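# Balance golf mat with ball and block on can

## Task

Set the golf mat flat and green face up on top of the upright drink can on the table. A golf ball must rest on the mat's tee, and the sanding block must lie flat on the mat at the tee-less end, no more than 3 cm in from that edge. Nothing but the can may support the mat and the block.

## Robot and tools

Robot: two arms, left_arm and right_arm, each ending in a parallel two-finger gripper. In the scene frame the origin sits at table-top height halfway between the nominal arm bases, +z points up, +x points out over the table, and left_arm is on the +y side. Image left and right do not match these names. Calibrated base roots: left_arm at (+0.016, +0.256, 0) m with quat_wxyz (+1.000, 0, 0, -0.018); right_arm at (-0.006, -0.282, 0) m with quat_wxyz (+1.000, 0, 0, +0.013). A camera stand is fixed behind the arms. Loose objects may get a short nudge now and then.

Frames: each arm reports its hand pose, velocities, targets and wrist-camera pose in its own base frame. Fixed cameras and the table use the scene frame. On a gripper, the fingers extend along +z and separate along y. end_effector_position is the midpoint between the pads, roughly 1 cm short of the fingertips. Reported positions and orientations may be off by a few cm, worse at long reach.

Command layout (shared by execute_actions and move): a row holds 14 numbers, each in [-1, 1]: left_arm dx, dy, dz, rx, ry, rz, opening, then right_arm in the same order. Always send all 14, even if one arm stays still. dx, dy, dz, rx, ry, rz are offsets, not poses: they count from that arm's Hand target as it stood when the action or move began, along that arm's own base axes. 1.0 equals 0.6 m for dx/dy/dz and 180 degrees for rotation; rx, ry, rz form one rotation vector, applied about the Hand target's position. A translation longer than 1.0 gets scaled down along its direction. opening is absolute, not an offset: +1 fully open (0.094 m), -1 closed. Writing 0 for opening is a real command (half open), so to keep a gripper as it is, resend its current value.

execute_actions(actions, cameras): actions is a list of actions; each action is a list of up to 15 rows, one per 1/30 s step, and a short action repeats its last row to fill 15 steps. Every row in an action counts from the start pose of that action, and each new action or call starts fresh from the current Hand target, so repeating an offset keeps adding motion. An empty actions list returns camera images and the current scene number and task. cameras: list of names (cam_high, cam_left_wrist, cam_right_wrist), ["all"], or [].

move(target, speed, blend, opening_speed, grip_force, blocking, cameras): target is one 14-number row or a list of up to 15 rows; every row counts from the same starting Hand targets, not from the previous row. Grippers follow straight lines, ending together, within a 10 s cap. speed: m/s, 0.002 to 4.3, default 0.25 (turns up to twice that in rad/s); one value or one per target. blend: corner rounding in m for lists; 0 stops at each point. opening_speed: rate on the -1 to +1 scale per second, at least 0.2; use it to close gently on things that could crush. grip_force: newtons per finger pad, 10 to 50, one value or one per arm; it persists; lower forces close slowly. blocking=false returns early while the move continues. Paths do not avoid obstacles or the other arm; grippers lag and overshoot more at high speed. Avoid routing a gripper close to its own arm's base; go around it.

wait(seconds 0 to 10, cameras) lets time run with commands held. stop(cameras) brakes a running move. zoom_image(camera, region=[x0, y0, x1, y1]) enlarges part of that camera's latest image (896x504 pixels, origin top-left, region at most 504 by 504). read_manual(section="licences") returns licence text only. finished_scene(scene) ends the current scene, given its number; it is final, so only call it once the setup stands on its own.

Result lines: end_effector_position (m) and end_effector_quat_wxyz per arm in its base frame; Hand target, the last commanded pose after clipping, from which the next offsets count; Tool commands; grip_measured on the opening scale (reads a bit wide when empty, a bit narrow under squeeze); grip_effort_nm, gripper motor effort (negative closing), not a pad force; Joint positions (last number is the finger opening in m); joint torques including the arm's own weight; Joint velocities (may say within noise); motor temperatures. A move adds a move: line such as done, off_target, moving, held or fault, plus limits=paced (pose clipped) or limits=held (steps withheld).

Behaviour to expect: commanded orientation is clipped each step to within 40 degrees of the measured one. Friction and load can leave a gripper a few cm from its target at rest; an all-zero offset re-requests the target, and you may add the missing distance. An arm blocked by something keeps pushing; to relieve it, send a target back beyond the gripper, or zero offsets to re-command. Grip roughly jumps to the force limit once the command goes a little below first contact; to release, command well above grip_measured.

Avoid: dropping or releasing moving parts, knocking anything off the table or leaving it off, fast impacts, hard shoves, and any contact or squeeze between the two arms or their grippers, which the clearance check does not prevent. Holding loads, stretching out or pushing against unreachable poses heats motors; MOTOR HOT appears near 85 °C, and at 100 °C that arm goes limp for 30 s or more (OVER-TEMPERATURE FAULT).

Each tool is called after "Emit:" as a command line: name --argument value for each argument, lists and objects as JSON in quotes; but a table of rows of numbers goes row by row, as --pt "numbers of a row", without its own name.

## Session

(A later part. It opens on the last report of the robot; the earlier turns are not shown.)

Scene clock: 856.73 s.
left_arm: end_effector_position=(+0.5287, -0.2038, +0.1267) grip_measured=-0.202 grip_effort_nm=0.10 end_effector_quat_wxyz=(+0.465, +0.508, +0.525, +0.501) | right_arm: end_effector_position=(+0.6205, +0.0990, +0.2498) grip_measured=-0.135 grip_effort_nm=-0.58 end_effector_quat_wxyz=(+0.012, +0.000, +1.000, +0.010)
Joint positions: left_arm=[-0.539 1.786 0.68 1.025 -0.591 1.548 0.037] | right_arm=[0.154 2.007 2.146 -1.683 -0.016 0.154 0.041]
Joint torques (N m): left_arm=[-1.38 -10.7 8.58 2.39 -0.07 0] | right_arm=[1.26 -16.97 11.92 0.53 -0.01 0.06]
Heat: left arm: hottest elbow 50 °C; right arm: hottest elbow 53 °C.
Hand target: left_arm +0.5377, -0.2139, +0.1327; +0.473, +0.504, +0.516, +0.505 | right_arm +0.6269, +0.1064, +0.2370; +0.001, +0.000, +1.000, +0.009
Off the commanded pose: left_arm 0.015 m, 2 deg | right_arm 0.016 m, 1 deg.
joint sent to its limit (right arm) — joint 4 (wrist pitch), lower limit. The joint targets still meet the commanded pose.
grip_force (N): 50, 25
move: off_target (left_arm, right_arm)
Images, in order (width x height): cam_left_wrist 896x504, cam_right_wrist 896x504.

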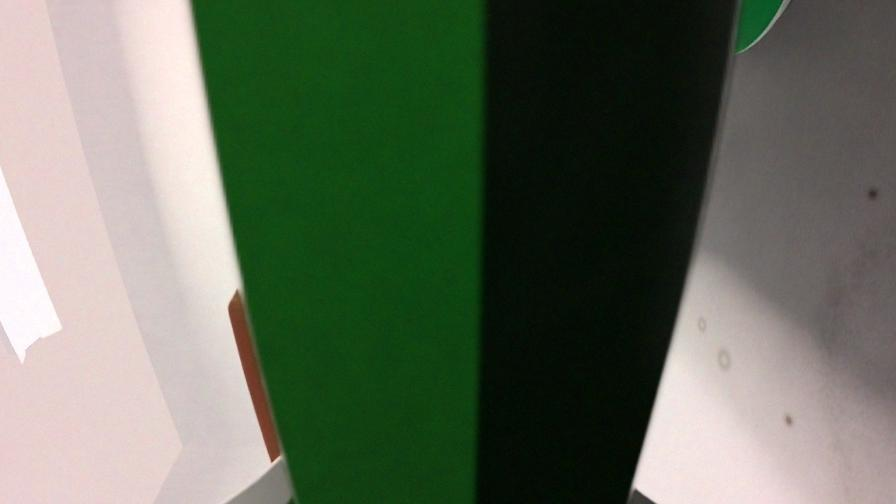

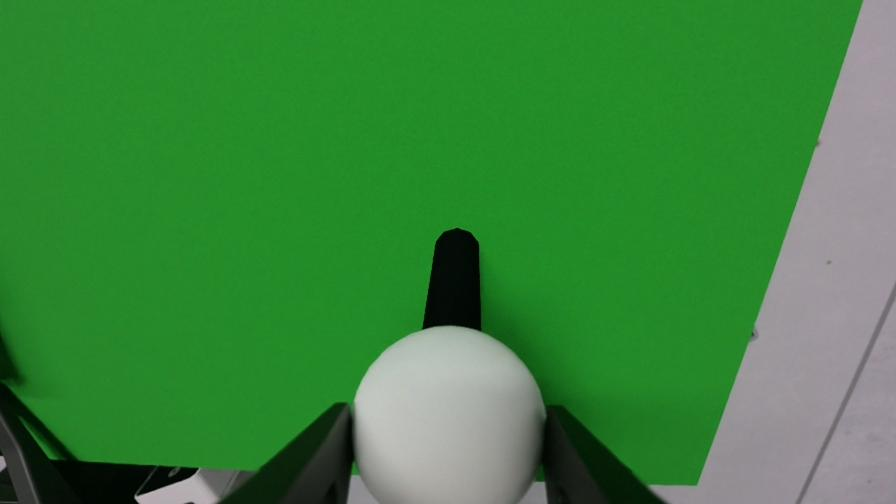

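Emit:
move --target '[0,0,0,0,0,0,-0.2,0,0,-0.014,0,0,0,-0.25]' --speed 0.03 --cameras '["cam_left_wrist","cam_right_wrist"]'

Scene clock: 860.80 s.
left_arm: end_effector_position=(+0.5287, -0.2038, +0.1267) grip_measured=-0.202 grip_effort_nm=0.10 end_effector_quat_wxyz=(+0.465, +0.508, +0.525, +0.501) | right_arm: end_effector_position=(+0.6207, +0.0990, +0.2498) grip_measured=-0.135 grip_effort_nm=-0.58 end_effector_quat_wxyz=(+0.012, +0.000, +1.000, +0.010)
Joint positions: left_arm=[-0.539 1.786 0.68 1.025 -0.591 1.548 0.037] | right_arm=[0.154 2.007 2.146 -1.682 -0.016 0.154 0.041]
Joint torques (N m): left_arm=[-1.79 -10.75 8.58 2.65 -0.09 0] | right_arm=[1.14 -16.67 9.62 1.4 -0.01 0.06]
Heat: left arm: hottest elbow 50 °C; right arm: hottest elbow 53 °C.
Hand target: left_arm +0.5377, -0.2139, +0.1327; +0.473, +0.504, +0.516, +0.505 | right_arm +0.6270, +0.1065, +0.2286; +0.001, +0.000, +1.000, +0.009
Off the commanded pose: left_arm 0.015 m, 2 deg | right_arm 0.023 m, 1 deg.
grip_force (N): 50, 25
move: off_target (left_arm, right_arm)
Images, in order (width x height): cam_left_wrist 896x504, cam_right_wrist 896x504.

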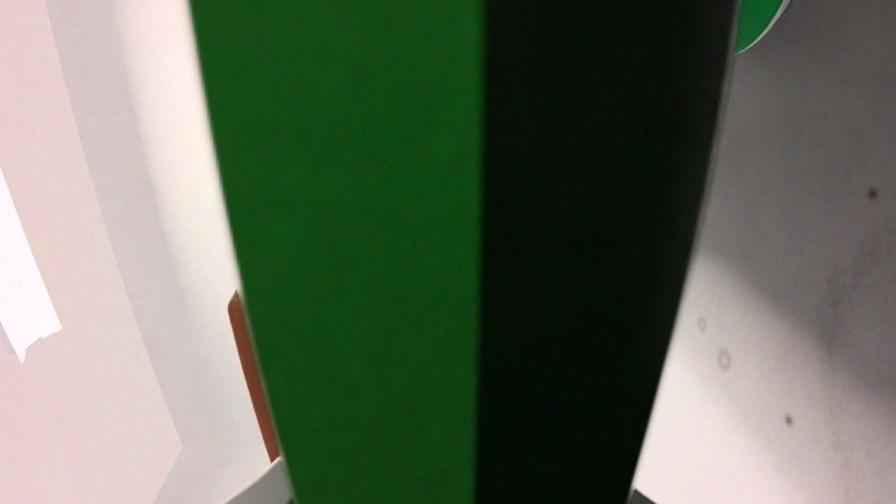

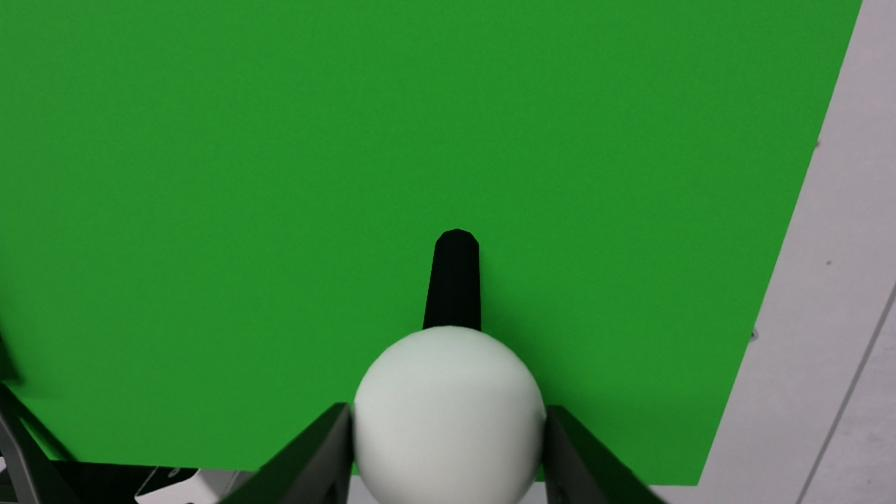

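Emit:
move --target '[0,0,0,0,0,0,-0.2,0,0,0.008,0,0,0,-0.1]' --speed 0.03 --opening_speed 0.25 --cameras '["cam_right_wrist"]'

Emit:
move --target '[0,0,0,0,0,0,-0.2,0,0,0,0,0,0,0.1]' --opening_speed 0.25 --cameras '["cam_left_wrist","cam_right_wrist"]'

Scene clock: 864.57 s.
left_arm: end_effector_position=(+0.5287, -0.2038, +0.1267) grip_measured=-0.202 grip_effort_nm=0.11 end_effector_quat_wxyz=(+0.465, +0.508, +0.525, +0.501) | right_arm: end_effector_position=(+0.6209, +0.0990, +0.2498) grip_measured=-0.103 grip_effort_nm=0.07 end_effector_quat_wxyz=(+0.013, +0.000, +1.000, +0.010)
Joint positions: left_arm=[-0.539 1.786 0.68 1.025 -0.591 1.548 0.037] | right_arm=[0.154 2.007 2.146 -1.682 -0.016 0.154 0.042]
Joint torques (N m): left_arm=[-0.73 -10.46 8.55 2.39 -0.06 0.01] | right_arm=[1.2 -16.79 11.11 0.75 -0.02 0.06]
Heat: left arm: hottest elbow 50 °C; right arm: hottest elbow 53 °C.
Hand target: left_arm +0.5377, -0.2139, +0.1327; +0.473, +0.504, +0.516, +0.505 | right_arm +0.6269, +0.1064, +0.2335; +0.001, +0.000, +1.000, +0.009
Off the commanded pose: left_arm 0.015 m, 2 deg | right_arm 0.019 m, 1 deg.
grip_force (N): 50, 25
move: off_target (left_arm, right_arm)
Images, in order (width x height): cam_right_wrist 896x504.

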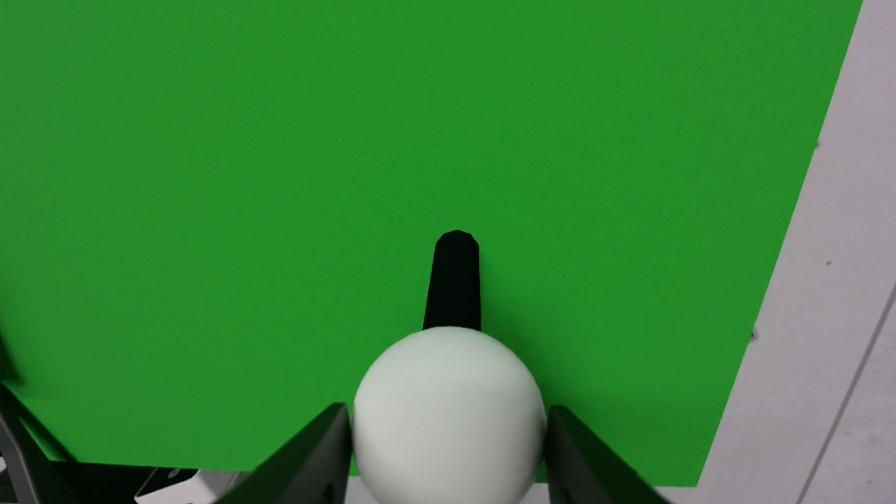

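Scene clock: 865.67 s.
left_arm: end_effector_position=(+0.5287, -0.2038, +0.1267) grip_measured=-0.202 grip_effort_nm=0.11 end_effector_quat_wxyz=(+0.465, +0.508, +0.525, +0.501) | right_arm: end_effector_position=(+0.6218, +0.0991, +0.2450) grip_measured=+0.097 grip_effort_nm=0.13 end_effector_quat_wxyz=(+0.009, +0.000, +1.000, +0.009)
Joint positions: left_arm=[-0.539 1.786 0.68 1.025 -0.591 1.548 0.037] | right_arm=[0.154 2.015 2.146 -1.682 -0.016 0.154 0.052]
Joint torques (N m): left_arm=[-1.26 -10.58 8.55 2.58 -0.11 0.02] | right_arm=[1.14 -17.49 11.11 0.61 -0.02 0.05]
Heat: left arm: hottest elbow 50 °C; right arm: hottest elbow 52 °C.
Hand target: left_arm +0.5377, -0.2139, +0.1327; +0.473, +0.504, +0.516, +0.505 | right_arm +0.6269, +0.1064, +0.2336; +0.001, +0.000, +1.000, +0.009
Off the commanded pose: left_arm 0.015 m, 2 deg | right_arm 0.015 m, 1 deg.
grip_force (N): 50, 25
move: off_target (left_arm, right_arm)
Images, in order (width x height): cam_left_wrist 896x504, cam_right_wrist 896x504.

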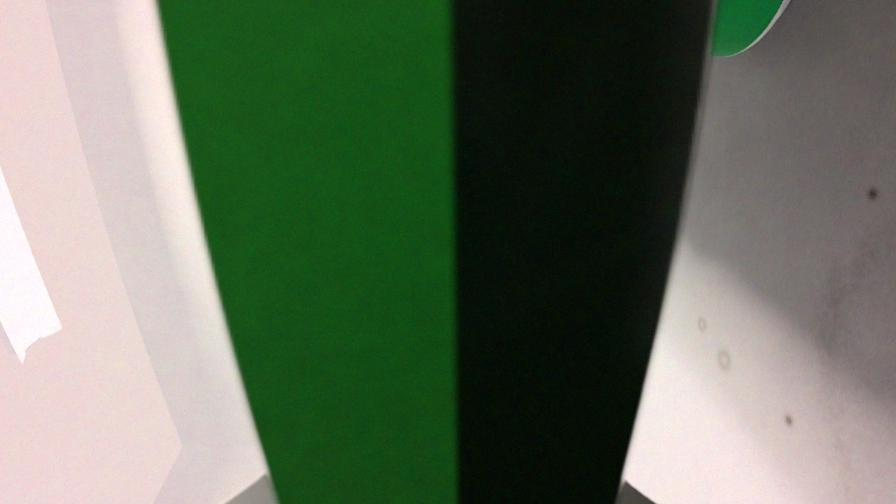

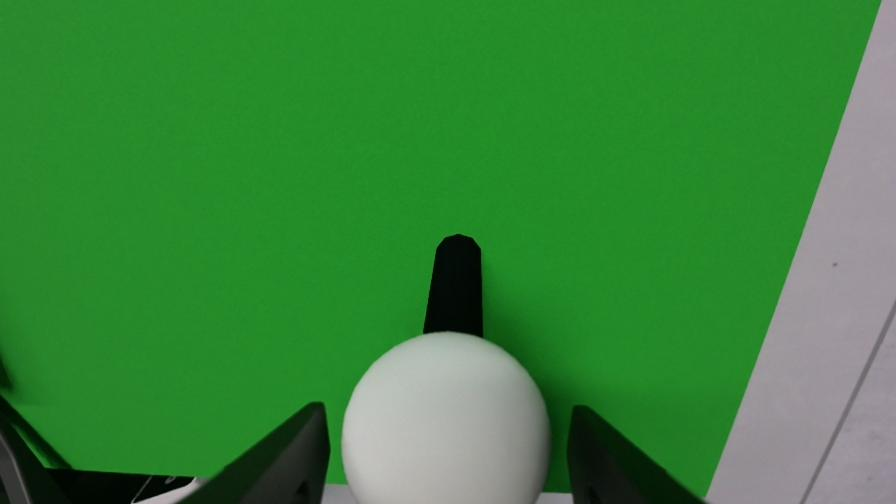

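Emit:
move --target '[0,0,0,0,0,0,-0.2,0,0,0,0,0,0,0.6]' --opening_speed 0.4 --cameras '["cam_left_wrist","cam_right_wrist"]'

Emit:
move --pt "0 0 0 0 0 0 -0.2 0 0 0.15 0 0 0 0.6" --pt "0 0 0 0 0 0 -0.2 -0.15 -0.35 0.15 0 0 0 0.6" --speed '[0.07,0.25]' --cameras '["all"]'

Scene clock: 869.53 s.
left_arm: end_effector_position=(+0.5287, -0.2038, +0.1267) grip_measured=-0.202 grip_effort_nm=0.11 end_effector_quat_wxyz=(+0.465, +0.508, +0.525, +0.501) | right_arm: end_effector_position=(+0.6218, +0.0992, +0.2450) grip_measured=+0.596 grip_effort_nm=0.13 end_effector_quat_wxyz=(+0.009, +0.000, +1.000, +0.010)
Joint positions: left_arm=[-0.539 1.786 0.68 1.025 -0.591 1.548 0.037] | right_arm=[0.154 2.015 2.146 -1.682 -0.016 0.154 0.075]
Joint torques (N m): left_arm=[-1.32 -10.75 8.57 2.44 -0.1 0] | right_arm=[1.32 -17.44 11.11 0.59 -0.03 0.08]
Heat: left arm: hottest elbow 50 °C; right arm: hottest elbow 52 °C.
Hand target: left_arm +0.5377, -0.2139, +0.1327; +0.473, +0.504, +0.516, +0.505 | right_arm +0.6269, +0.1065, +0.2336; +0.001, +0.000, +1.000, +0.009
Off the commanded pose: left_arm 0.015 m, 2 deg | right_arm 0.014 m, 1 deg.
grip_force (N): 50, 25
move: off_target (left_arm, right_arm)
Images, in order (width x height): cam_left_wrist 896x504, cam_right_wrist 896x504.

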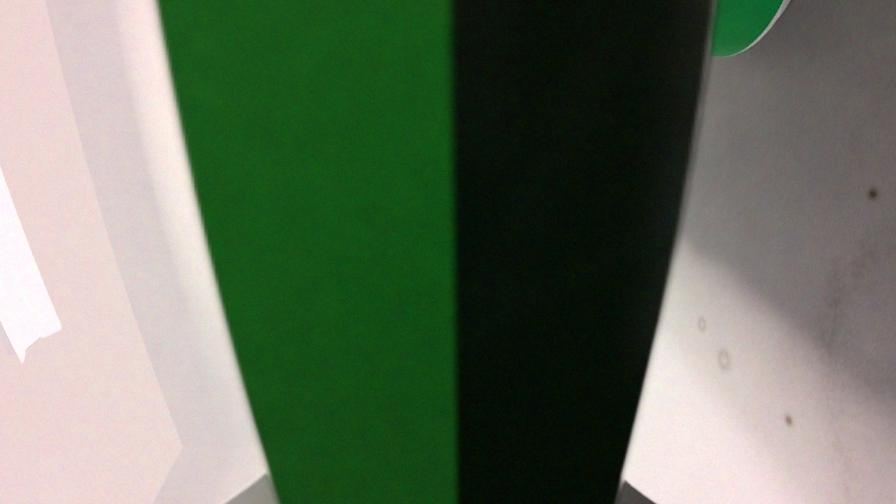

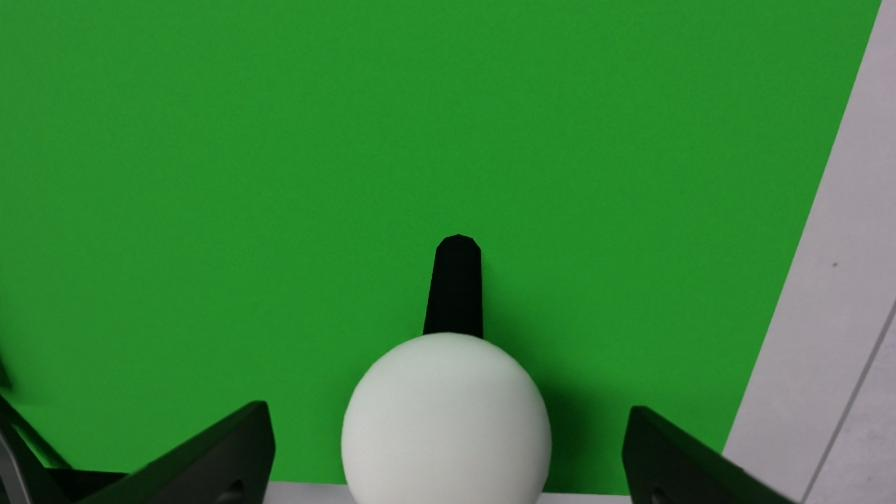

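Scene clock: 873.13 s.
left_arm: end_effector_position=(+0.5287, -0.2038, +0.1267) grip_measured=-0.202 grip_effort_nm=0.11 end_effector_quat_wxyz=(+0.465, +0.508, +0.525, +0.501) | right_arm: end_effector_position=(+0.5411, -0.1049, +0.3205) grip_measured=+0.597 grip_effort_nm=0.13 end_effector_quat_wxyz=(+0.046, +0.009, +0.999, +0.002)
Joint positions: left_arm=[-0.539 1.786 0.68 1.025 -0.591 1.548 0.037] | right_arm=[-0.197 1.746 1.946 -1.682 -0.021 -0.177 0.075]
Joint torques (N m): left_arm=[-1.14 -10.64 8.46 2.24 -0.06 -0.01] | right_arm=[0.09 -16.15 9.36 0.49 0.07 -0.18]
Heat: left arm: hottest elbow 50 °C; right arm: hottest elbow 53 °C.
Hand target: left_arm +0.5377, -0.2139, +0.1327; +0.473, +0.504, +0.516, +0.505 | right_arm +0.5369, -0.1036, +0.3234; +0.001, +0.000, +1.000, +0.009
Off the commanded pose: left_arm 0.015 m, 2 deg | right_arm 0.005 m, 5 deg.
joint sent to its limit (right arm) — joint 4 (wrist pitch), lower limit. The joint targets are off in orientation, not in position.
grip_force (N): 50, 25
move: off_target (left_arm, right_arm)

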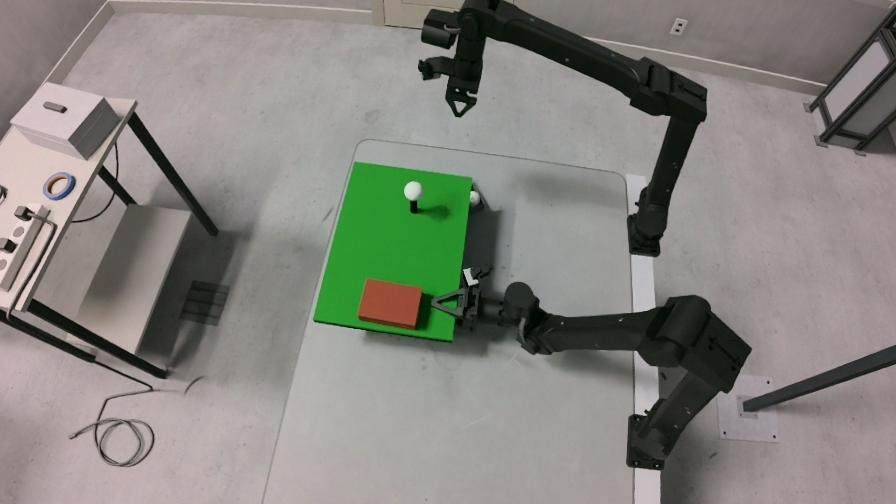

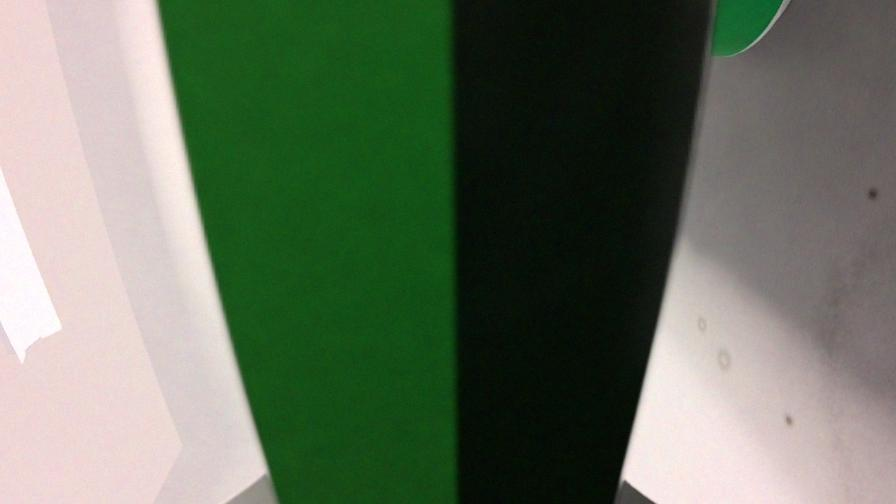

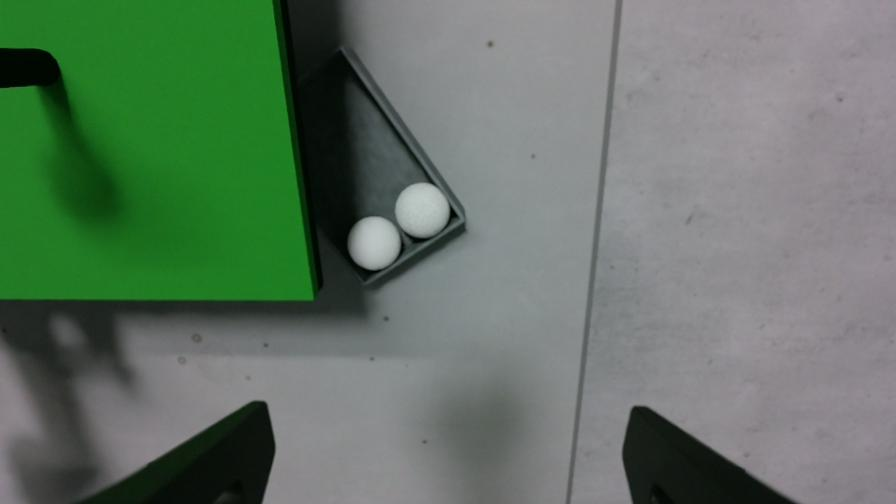

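Emit:
move --target '[0,0,0,0,0,0,0.3,0,0,0,0,0,0,0.6]' --opening_speed 0.2 --cameras '["cam_high","cam_left_wrist"]'

Scene clock: 878.27 s.
left_arm: end_effector_position=(+0.5287, -0.2038, +0.1267) grip_measured=+0.297 grip_effort_nm=0.11 end_effector_quat_wxyz=(+0.465, +0.508, +0.525, +0.501) | right_arm: end_effector_position=(+0.5411, -0.1049, +0.3205) grip_measured=+0.597 grip_effort_nm=0.13 end_effector_quat_wxyz=(+0.046, +0.009, +0.999, +0.002)
Joint positions: left_arm=[-0.539 1.786 0.68 1.025 -0.591 1.548 0.061] | right_arm=[-0.197 1.746 1.946 -1.682 -0.021 -0.178 0.075]
Joint torques (N m): left_arm=[-1.08 -11.11 8.54 2.48 -0.1 0] | right_arm=[0.26 -15.91 9.24 0.46 0.09 -0.15]
Heat: left arm: hottest elbow 50 °C; right arm: hottest elbow 53 °C.
Hand target: left_arm +0.5377, -0.2139, +0.1327; +0.473, +0.504, +0.516, +0.505 | right_arm +0.5369, -0.1036, +0.3234; +0.001, +0.000, +1.000, +0.009
Off the commanded pose: left_arm 0.015 m, 2 deg | right_arm 0.005 m, 5 deg.
joint sent to its limit (right arm) — joint 4 (wrist pitch), lower limit. The joint targets are off in orientation, not in position.
grip_force (N): 50, 25
move: off_target (left_arm, right_arm)
Images, in order (width x height): cam_high 896x504, cam_left_wrist 896x504.

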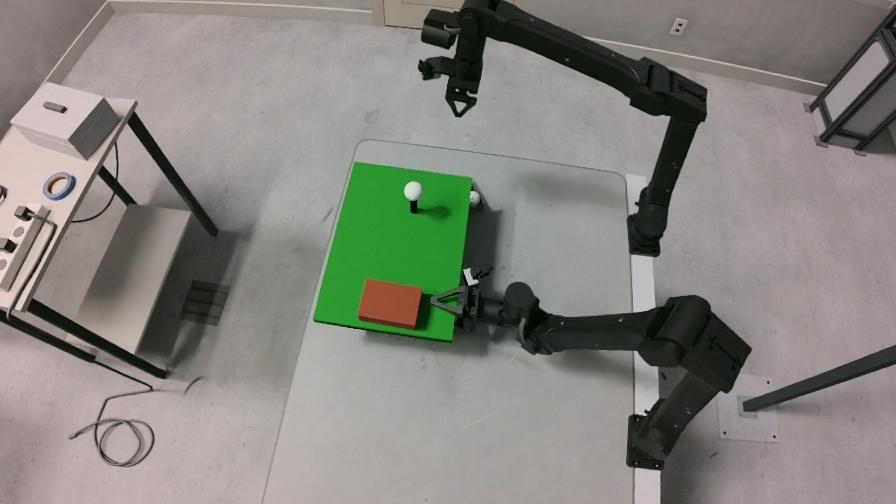

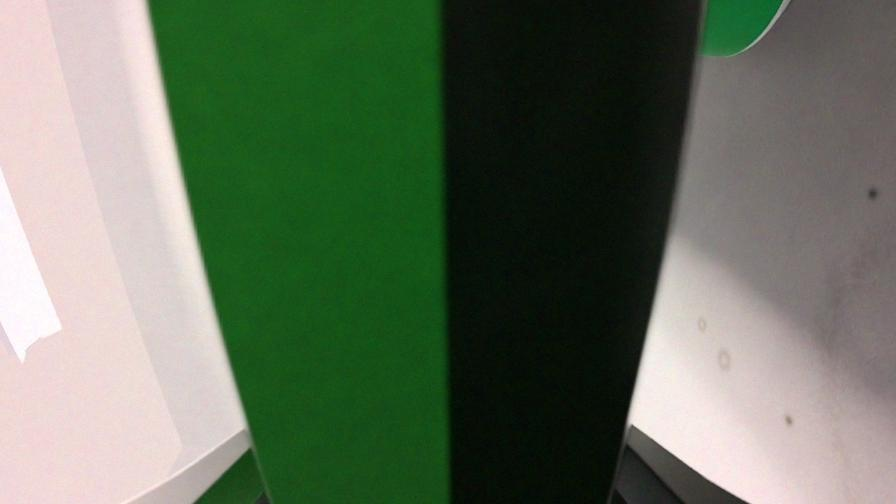

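Emit:
move --target '[0,0,0,0,0,0,0.8,0,0,0,0,0,0,0.6]' --opening_speed 0.2 --cameras '["cam_left_wrist"]'

Scene clock: 882.70 s.
left_arm: end_effector_position=(+0.5287, -0.2038, +0.1267) grip_measured=+0.797 grip_effort_nm=0.11 end_effector_quat_wxyz=(+0.464, +0.508, +0.524, +0.501) | right_arm: end_effector_position=(+0.5411, -0.1049, +0.3205) grip_measured=+0.597 grip_effort_nm=0.13 end_effector_quat_wxyz=(+0.046, +0.009, +0.999, +0.002)
Joint positions: left_arm=[-0.539 1.786 0.68 1.025 -0.591 1.548 0.084] | right_arm=[-0.197 1.746 1.946 -1.682 -0.021 -0.178 0.075]
Joint torques (N m): left_arm=[-0.85 -10.46 8.59 2.37 -0.08 0.01] | right_arm=[0.09 -16.38 9.28 0.49 0.08 -0.15]
Heat: left arm: hottest elbow 50 °C; right arm: hottest elbow 53 °C.
Hand target: left_arm +0.5377, -0.2139, +0.1327; +0.473, +0.504, +0.516, +0.505 | right_arm +0.5369, -0.1036, +0.3234; +0.001, +0.000, +1.000, +0.009
Off the commanded pose: left_arm 0.015 m, 2 deg | right_arm 0.005 m, 5 deg.
joint sent to its limit (right arm) — joint 4 (wrist pitch), lower limit. The joint targets are off in orientation, not in position.
grip_force (N): 50, 25
move: off_target (left_arm, right_arm)
Images, in order (width x height): cam_left_wrist 896x504.

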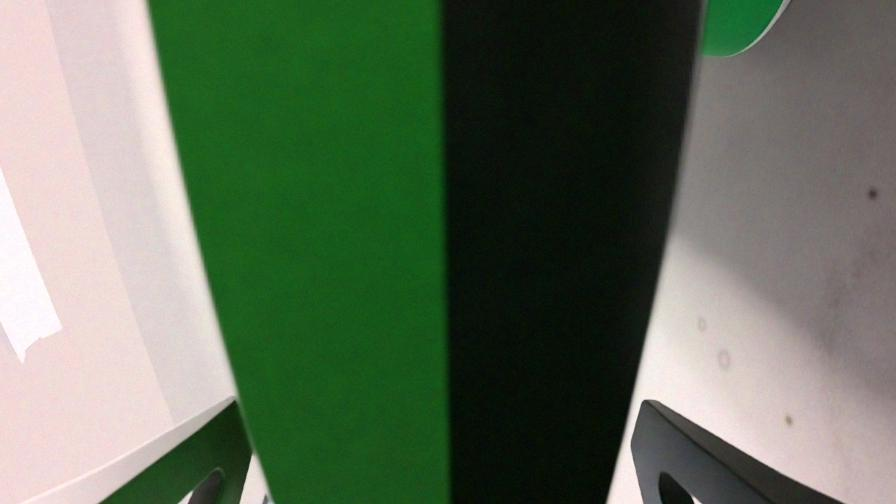

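Emit:
move --target '[-0.2,0,-0.008,0,0,0,0.8,0,0,0,0,0,0,0.6]' --speed 0.1 --cameras '["cam_high","cam_left_wrist"]'

Emit:
wait --seconds 2 --cameras '["cam_left_wrist"]'

Scene clock: 887.37 s.
left_arm: end_effector_position=(+0.4224, -0.2109, +0.1243) grip_measured=+0.798 grip_effort_nm=0.11 end_effector_quat_wxyz=(+0.466, +0.506, +0.520, +0.507) | right_arm: end_effector_position=(+0.5411, -0.1049, +0.3205) grip_measured=+0.597 grip_effort_nm=0.13 end_effector_quat_wxyz=(+0.046, +0.009, +0.999, +0.002)
Joint positions: left_arm=[-0.723 1.682 0.451 1.158 -0.777 1.548 0.084] | right_arm=[-0.197 1.746 1.946 -1.682 -0.021 -0.178 0.075]
Joint torques (N m): left_arm=[-1.44 -9.64 4.21 2.35 -0.26 -0.13] | right_arm=[0.5 -16.03 9.39 0.49 0.07 -0.15]
Heat: left arm: hottest elbow 49 °C; right arm: hottest elbow 52 °C.
Hand target: left_arm +0.4178, -0.2139, +0.1279; +0.473, +0.504, +0.516, +0.505 | right_arm +0.5369, -0.1036, +0.3234; +0.001, +0.000, +1.000, +0.009
Off the commanded pose: left_arm 0.007 m, 1 deg | right_arm 0.005 m, 5 deg.
joint sent to its limit (right arm) — joint 4 (wrist pitch), lower limit. The joint targets are off in orientation, not in position.
grip_force (N): 50, 25
move: off_target (right_arm)
Images, in order (width x height): cam_high 896x504, cam_left_wrist 896x504.

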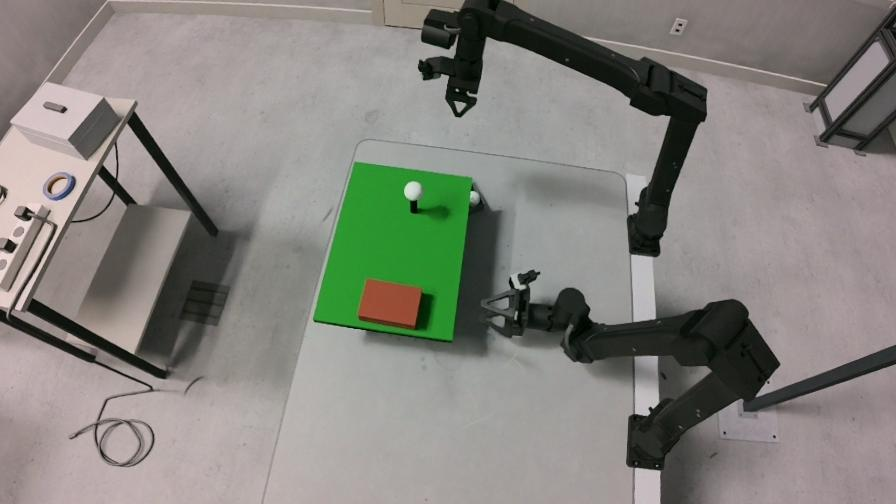

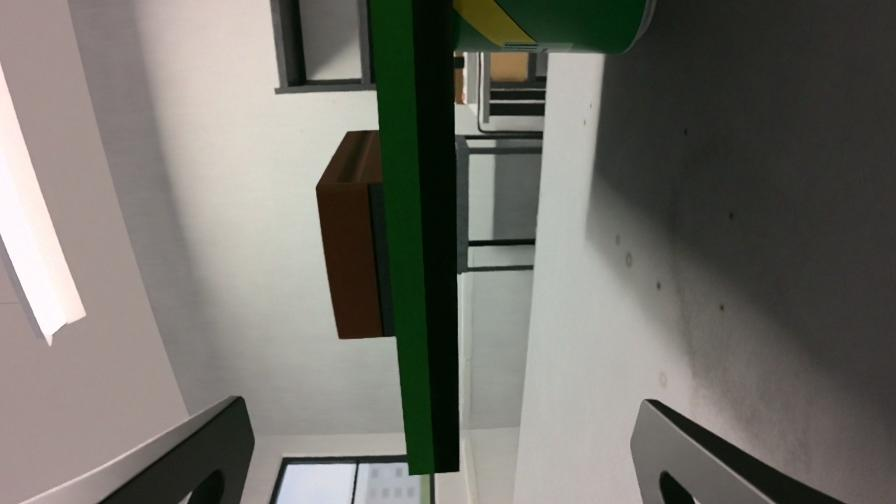

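Scene clock: 889.37 s.
left_arm: end_effector_position=(+0.4224, -0.2109, +0.1244) grip_measured=+0.798 grip_effort_nm=0.11 end_effector_quat_wxyz=(+0.466, +0.506, +0.520, +0.507) | right_arm: end_effector_position=(+0.5411, -0.1049, +0.3205) grip_measured=+0.597 grip_effort_nm=0.13 end_effector_quat_wxyz=(+0.046, +0.009, +0.999, +0.002)
Joint positions: left_arm=[-0.723 1.682 0.451 1.158 -0.777 1.548 0.084] | right_arm=[-0.197 1.746 1.946 -1.682 -0.021 -0.178 0.075]
Joint torques (N m): left_arm=[-1.55 -10.05 4.22 2.32 -0.23 -0.13] | right_arm=[0.32 -15.97 9.35 0.57 0.08 -0.17]
Heat: left arm: hottest elbow 49 °C; right arm: hottest elbow 52 °C.
Hand target: left_arm +0.4178, -0.2139, +0.1279; +0.473, +0.504, +0.516, +0.505 | right_arm +0.5369, -0.1036, +0.3234; +0.001, +0.000, +1.000, +0.009
Tool commands: left_gripper/opening=+0.8 right_gripper/opening=+0.6
Off the commanded pose: left_arm 0.007 m, 1 deg | right_arm 0.005 m, 5 deg.
grip_force (N): 50, 25
wait: 2.00 s; at rest by 0.17 s
Images, in order (width x height): cam_left_wrist 896x504.

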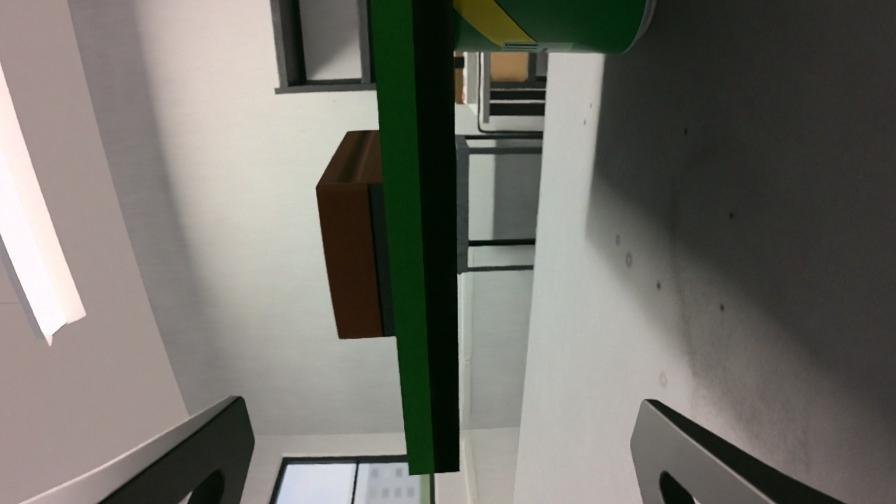

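Emit:
zoom_image --camera "cam_left_wrist" --region '[300, 100, 500, 500]'

Emit:
execute_actions --actions '[]' --cameras '["cam_high"]'

Emit:
zoom_image --camera "cam_high" --region '[300, 150, 500, 350]'

Scaled by 1.260 from the camera's 896x504 image, which has a finer 1280x720 frame.

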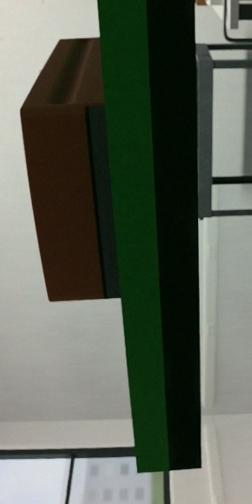

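Scene clock: 896.47 s.
left_arm: end_effector_position=(+0.4224, -0.2109, +0.1244) grip_measured=+0.798 grip_effort_nm=0.11 end_effector_quat_wxyz=(+0.466, +0.506, +0.520, +0.507) | right_arm: end_effector_position=(+0.5411, -0.1049, +0.3205) grip_measured=+0.597 grip_effort_nm=0.13 end_effector_quat_wxyz=(+0.046, +0.009, +0.999, +0.002)
Joint positions: left_arm=[-0.723 1.682 0.451 1.158 -0.777 1.548 0.084] | right_arm=[-0.197 1.746 1.946 -1.682 -0.021 -0.178 0.075]
Joint velocities: within noise
Joint torques (N m): left_arm=[-1.14 -10.23 4.37 2.33 -0.21 -0.12] | right_arm=[0.67 -16.44 9.21 0.51 0.09 -0.14]
Motor temperatures (°C): left_arm=[37 40 49 37 37 36 37] | right_arm=[39 50 52 38 38 38 39]
Heat: left arm: hottest elbow 49 °C; right arm: hottest elbow 52 °C.
Hand target: left_arm +0.4178, -0.2139, +0.1279; +0.473, +0.504, +0.516, +0.505 | right_arm +0.5369, -0.1036, +0.3234; +0.001, +0.000, +1.000, +0.009
Tool commands: left_gripper/opening=+0.8 right_gripper/opening=+0.6
Off the commanded pose: left_arm 0.007 m, 1 deg | right_arm 0.005 m, 5 deg.
grip_force (N): 50, 25
Images, in order (width x height): cam_high 896x504.

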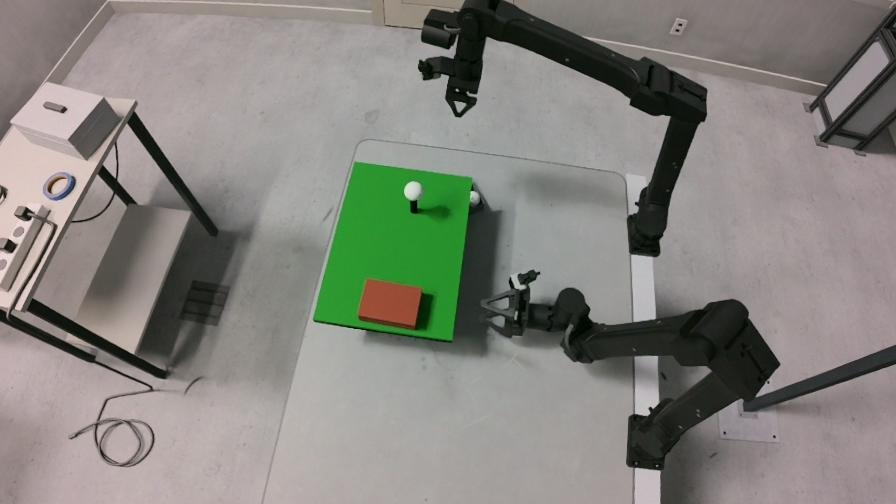

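Scaled by 2.520 from the camera's 896x504 image, which has a finer 1280x720 frame.

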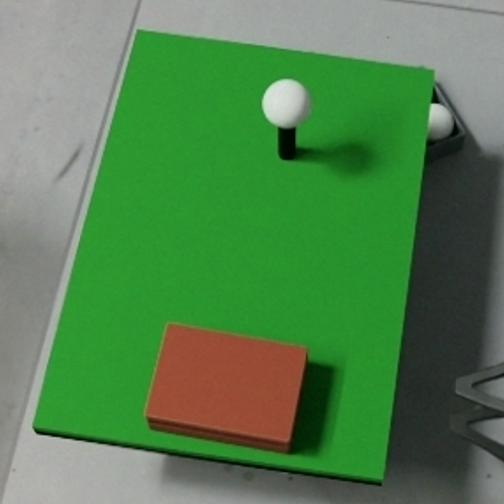

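Emit:
finished_scene --scene 2

The scene is finished: the task was done.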